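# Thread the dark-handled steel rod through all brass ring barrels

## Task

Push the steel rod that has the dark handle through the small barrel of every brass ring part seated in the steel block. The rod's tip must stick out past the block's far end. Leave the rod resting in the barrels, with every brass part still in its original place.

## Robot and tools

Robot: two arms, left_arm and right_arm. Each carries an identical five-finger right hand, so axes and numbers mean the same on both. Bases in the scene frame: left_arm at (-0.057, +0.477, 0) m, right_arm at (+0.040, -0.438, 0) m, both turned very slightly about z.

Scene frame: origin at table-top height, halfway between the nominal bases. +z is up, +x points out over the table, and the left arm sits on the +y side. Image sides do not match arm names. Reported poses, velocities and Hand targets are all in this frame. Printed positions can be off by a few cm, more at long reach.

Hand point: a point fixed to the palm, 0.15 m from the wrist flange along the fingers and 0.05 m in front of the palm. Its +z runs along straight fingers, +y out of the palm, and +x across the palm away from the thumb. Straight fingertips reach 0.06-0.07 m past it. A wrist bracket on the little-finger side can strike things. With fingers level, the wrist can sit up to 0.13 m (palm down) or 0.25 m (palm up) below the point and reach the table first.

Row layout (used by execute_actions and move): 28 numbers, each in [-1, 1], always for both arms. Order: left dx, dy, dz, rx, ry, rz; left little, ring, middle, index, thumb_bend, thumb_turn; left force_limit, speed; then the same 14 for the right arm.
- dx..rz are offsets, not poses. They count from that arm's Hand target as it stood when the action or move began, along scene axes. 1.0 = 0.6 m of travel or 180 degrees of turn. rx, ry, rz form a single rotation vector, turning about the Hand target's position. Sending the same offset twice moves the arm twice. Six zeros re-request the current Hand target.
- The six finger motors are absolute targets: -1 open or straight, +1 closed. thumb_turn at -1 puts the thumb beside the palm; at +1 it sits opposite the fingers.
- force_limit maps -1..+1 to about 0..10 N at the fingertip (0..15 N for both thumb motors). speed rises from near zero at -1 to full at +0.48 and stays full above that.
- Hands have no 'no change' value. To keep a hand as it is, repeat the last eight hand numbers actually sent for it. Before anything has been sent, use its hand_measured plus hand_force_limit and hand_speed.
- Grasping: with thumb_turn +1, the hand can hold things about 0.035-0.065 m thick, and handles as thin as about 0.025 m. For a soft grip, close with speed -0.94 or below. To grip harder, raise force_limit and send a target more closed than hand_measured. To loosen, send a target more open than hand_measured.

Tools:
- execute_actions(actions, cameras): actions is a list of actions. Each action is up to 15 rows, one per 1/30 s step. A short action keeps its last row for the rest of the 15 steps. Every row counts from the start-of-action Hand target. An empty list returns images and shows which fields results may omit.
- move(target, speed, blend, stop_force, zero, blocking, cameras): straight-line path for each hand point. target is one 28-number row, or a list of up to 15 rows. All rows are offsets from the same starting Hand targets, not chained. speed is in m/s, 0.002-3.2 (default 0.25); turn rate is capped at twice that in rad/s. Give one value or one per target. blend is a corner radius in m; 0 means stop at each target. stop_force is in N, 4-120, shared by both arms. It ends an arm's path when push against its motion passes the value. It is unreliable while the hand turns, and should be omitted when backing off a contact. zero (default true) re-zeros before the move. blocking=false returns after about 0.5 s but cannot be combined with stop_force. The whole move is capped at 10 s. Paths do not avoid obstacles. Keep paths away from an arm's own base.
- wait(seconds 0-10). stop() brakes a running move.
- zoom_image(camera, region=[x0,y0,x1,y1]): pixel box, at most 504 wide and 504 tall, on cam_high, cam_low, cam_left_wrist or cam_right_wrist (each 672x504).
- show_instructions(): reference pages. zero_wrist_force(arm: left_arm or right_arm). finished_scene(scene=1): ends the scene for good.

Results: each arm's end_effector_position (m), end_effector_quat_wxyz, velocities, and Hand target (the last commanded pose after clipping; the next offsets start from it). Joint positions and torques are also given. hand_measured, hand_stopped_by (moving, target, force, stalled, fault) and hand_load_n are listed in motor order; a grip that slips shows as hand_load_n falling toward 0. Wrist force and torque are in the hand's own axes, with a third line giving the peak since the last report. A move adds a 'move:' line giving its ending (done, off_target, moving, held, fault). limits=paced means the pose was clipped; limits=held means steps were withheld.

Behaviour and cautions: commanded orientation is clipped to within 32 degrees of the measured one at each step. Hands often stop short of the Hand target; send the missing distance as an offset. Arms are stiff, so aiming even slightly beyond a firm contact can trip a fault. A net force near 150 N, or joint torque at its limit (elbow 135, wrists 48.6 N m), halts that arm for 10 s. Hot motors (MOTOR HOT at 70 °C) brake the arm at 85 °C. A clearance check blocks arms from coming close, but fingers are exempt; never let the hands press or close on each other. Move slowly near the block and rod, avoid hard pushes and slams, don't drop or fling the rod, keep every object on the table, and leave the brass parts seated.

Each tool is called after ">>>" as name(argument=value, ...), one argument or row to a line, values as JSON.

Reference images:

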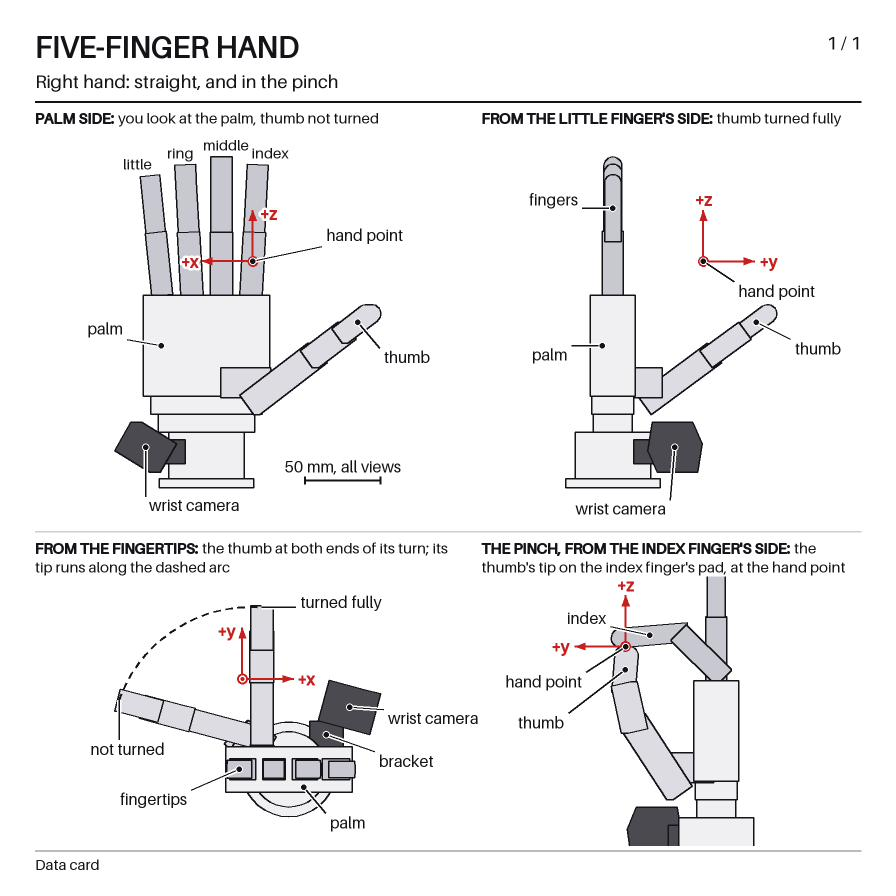

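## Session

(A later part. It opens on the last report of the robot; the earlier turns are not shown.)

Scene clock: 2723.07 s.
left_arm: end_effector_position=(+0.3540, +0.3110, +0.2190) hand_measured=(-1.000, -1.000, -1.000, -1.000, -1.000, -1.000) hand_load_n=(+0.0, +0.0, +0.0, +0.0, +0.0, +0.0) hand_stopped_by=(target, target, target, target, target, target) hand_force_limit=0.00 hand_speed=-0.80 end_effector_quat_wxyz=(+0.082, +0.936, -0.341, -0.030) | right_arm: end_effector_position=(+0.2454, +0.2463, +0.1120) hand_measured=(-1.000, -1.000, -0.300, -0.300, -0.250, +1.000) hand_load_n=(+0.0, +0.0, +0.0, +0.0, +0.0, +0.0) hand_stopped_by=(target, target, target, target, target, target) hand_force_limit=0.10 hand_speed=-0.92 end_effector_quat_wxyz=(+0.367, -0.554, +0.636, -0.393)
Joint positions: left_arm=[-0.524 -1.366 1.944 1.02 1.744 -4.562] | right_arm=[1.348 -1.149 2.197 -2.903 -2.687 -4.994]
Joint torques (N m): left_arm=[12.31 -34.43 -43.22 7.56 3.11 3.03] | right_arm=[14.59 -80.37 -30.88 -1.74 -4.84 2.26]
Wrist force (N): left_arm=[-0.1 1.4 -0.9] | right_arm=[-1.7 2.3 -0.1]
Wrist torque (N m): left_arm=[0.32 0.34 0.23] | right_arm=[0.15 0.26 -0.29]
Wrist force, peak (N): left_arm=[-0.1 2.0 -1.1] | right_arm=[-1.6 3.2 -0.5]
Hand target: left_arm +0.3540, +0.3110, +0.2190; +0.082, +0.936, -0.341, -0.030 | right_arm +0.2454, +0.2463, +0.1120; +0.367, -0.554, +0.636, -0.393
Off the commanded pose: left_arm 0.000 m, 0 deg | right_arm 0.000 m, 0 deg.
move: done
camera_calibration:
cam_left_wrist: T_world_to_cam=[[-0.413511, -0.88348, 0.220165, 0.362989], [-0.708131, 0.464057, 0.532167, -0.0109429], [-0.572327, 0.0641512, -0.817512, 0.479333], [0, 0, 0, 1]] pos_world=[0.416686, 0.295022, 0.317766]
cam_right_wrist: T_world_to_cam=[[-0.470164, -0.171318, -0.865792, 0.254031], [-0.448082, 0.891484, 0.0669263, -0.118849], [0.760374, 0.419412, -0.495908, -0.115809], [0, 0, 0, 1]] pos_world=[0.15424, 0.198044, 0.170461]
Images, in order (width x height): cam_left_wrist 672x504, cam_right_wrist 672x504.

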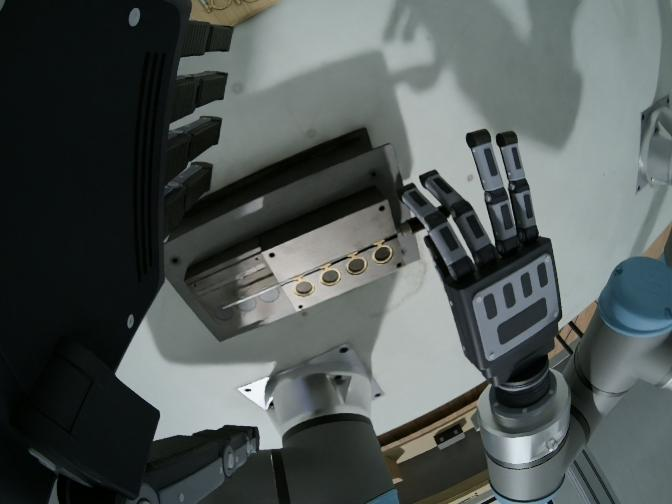

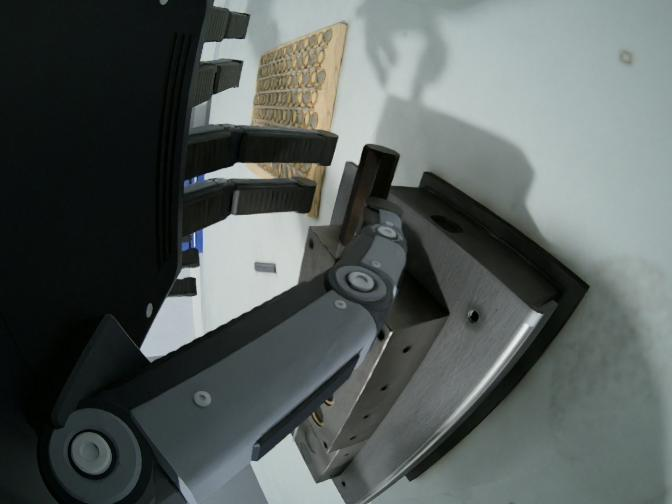

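>>> move(
  target=[
    [0, 0, 0, 0, 0, 0, -1, -1, -1, -1, -1, -1, 0, -0.8, 0, 0, 0.1, 0, 0, 0, -1, -1, -0.3, -0.3, -0.25, 1, 0.1, -0.92],
    [0, 0, 0, 0, 0, 0, -1, -1, -1, -1, -1, -1, 0, -0.8, -0.05, -0.2, 0.25, 0, 0, 0, -1, -1, -0.3, -0.3, -0.25, 1, 0.1, -0.92],
  ],
  speed=[0.05, 0.15],
  blend=0.01,
  cameras=["cam_left_wrist", "cam_right_wrist"],
)

>>> zoom_image(
  camera="cam_left_wrist",
  region=[210, 190, 450, 340],
)

>>> zoom_image(
  camera="cam_left_wrist",
  region=[280, 220, 360, 300],
)

>>> zoom_image(
  camera="cam_left_wrist",
  region=[350, 200, 430, 280],
)

Scene clock: 2761.40 s.
left_arm: end_effector_position=(+0.3540, +0.3110, +0.2190) hand_measured=(-1.000, -1.000, -1.000, -1.000, -1.000, -1.000) hand_load_n=(+0.0, +0.0, +0.0, +0.0, +0.0, +0.0) hand_stopped_by=(target, target, target, target, target, target) hand_force_limit=0.00 hand_speed=-0.80 end_effector_quat_wxyz=(+0.082, +0.936, -0.341, -0.030) | right_arm: end_effector_position=(+0.2154, +0.1263, +0.2620) hand_measured=(-1.000, -1.000, -0.300, -0.300, -0.250, +1.000) hand_load_n=(+0.0, +0.0, +0.0, +0.0, +0.0, +0.0) hand_stopped_by=(target, target, target, target, target, target) hand_force_limit=0.10 hand_speed=-0.92 end_effector_quat_wxyz=(+0.367, -0.554, +0.636, -0.393)
Joint positions: left_arm=[-0.524 -1.366 1.944 1.02 1.744 -4.562] | right_arm=[1.349 -1.566 2.338 -2.625 -2.687 -4.991]
Joint torques (N m): left_arm=[12.45 -33.87 -42.53 7.46 3.73 2.96] | right_arm=[14.49 -52.48 -23 -2.03 -4.88 2.28]
Wrist force (N): left_arm=[0.0 1.1 -0.7] | right_arm=[-1.8 2.1 0.1]
Wrist torque (N m): left_arm=[0.25 0.31 0.22] | right_arm=[0.20 0.28 -0.29]
Wrist force, peak (N): left_arm=[0.2 2.2 -0.8] | right_arm=[-2.6 2.5 -0.5]
Hand target: left_arm +0.3540, +0.3110, +0.2190; +0.082, +0.936, -0.341, -0.030 | right_arm +0.2154, +0.1263, +0.2620; +0.367, -0.554, +0.636, -0.393
Off the commanded pose: left_arm 0.000 m, 0 deg | right_arm 0.000 m, 0 deg.
move: done
camera_calibration:
cam_left_wrist: T_world_to_cam=[[-0.413511, -0.88348, 0.220165, 0.362989], [-0.708131, 0.464057, 0.532167, -0.0109429], [-0.572327, 0.0641512, -0.817512, 0.479333], [0, 0, 0, 1]] pos_world=[0.416686, 0.295022, 0.317766]
cam_right_wrist: T_world_to_cam=[[-0.470124, -0.171395, -0.865798, 0.34924], [-0.448122, 0.891469, 0.0668508, -0.0353219], [0.760375, 0.419412, -0.495908, 0.0317175], [0, 0, 0, 1]] pos_world=[0.12424, 0.0780438, 0.320461]
Images, in order (width x height): cam_left_wrist 672x504, cam_right_wrist 672x504.

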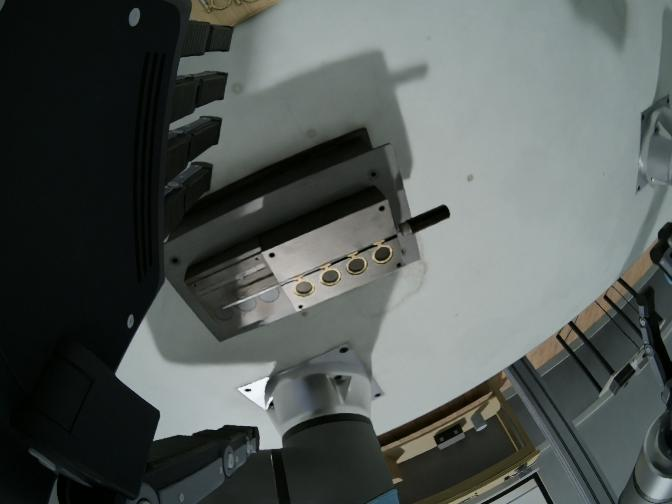

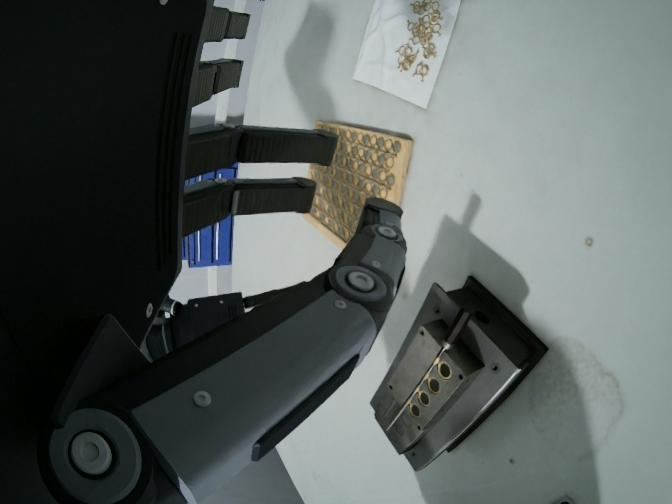

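Scaled by 2.100 from the camera's 672x504 image, which has a finer 960x720 frame.

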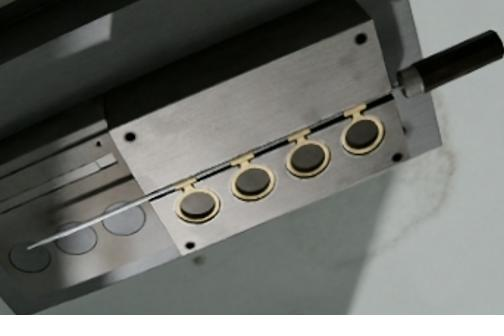

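Scaled by 6.300 from the camera's 672x504 image, which has a finer 960x720 frame.

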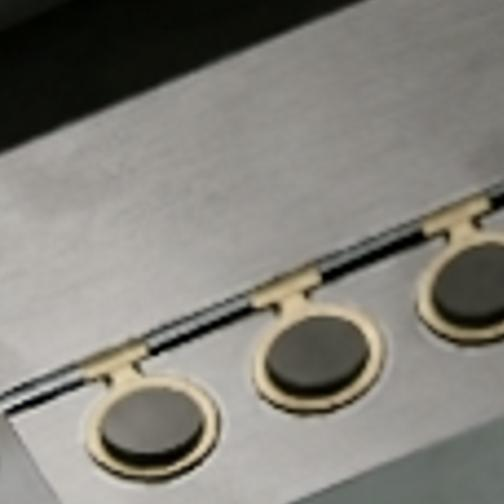

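Scaled by 6.300 from the camera's 672x504 image, which has a finer 960x720 frame.

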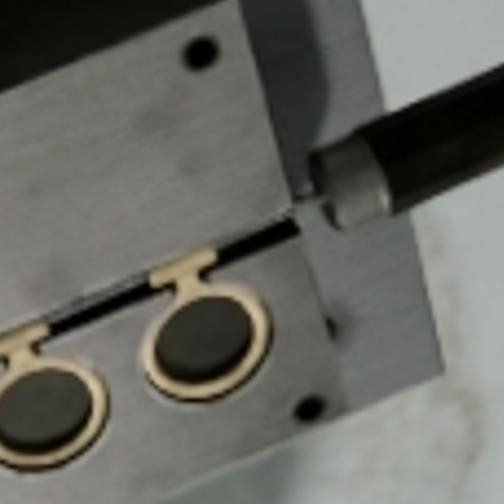

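>>> finished_scene(
  scene=1,
)

The scene is finished: the task was done.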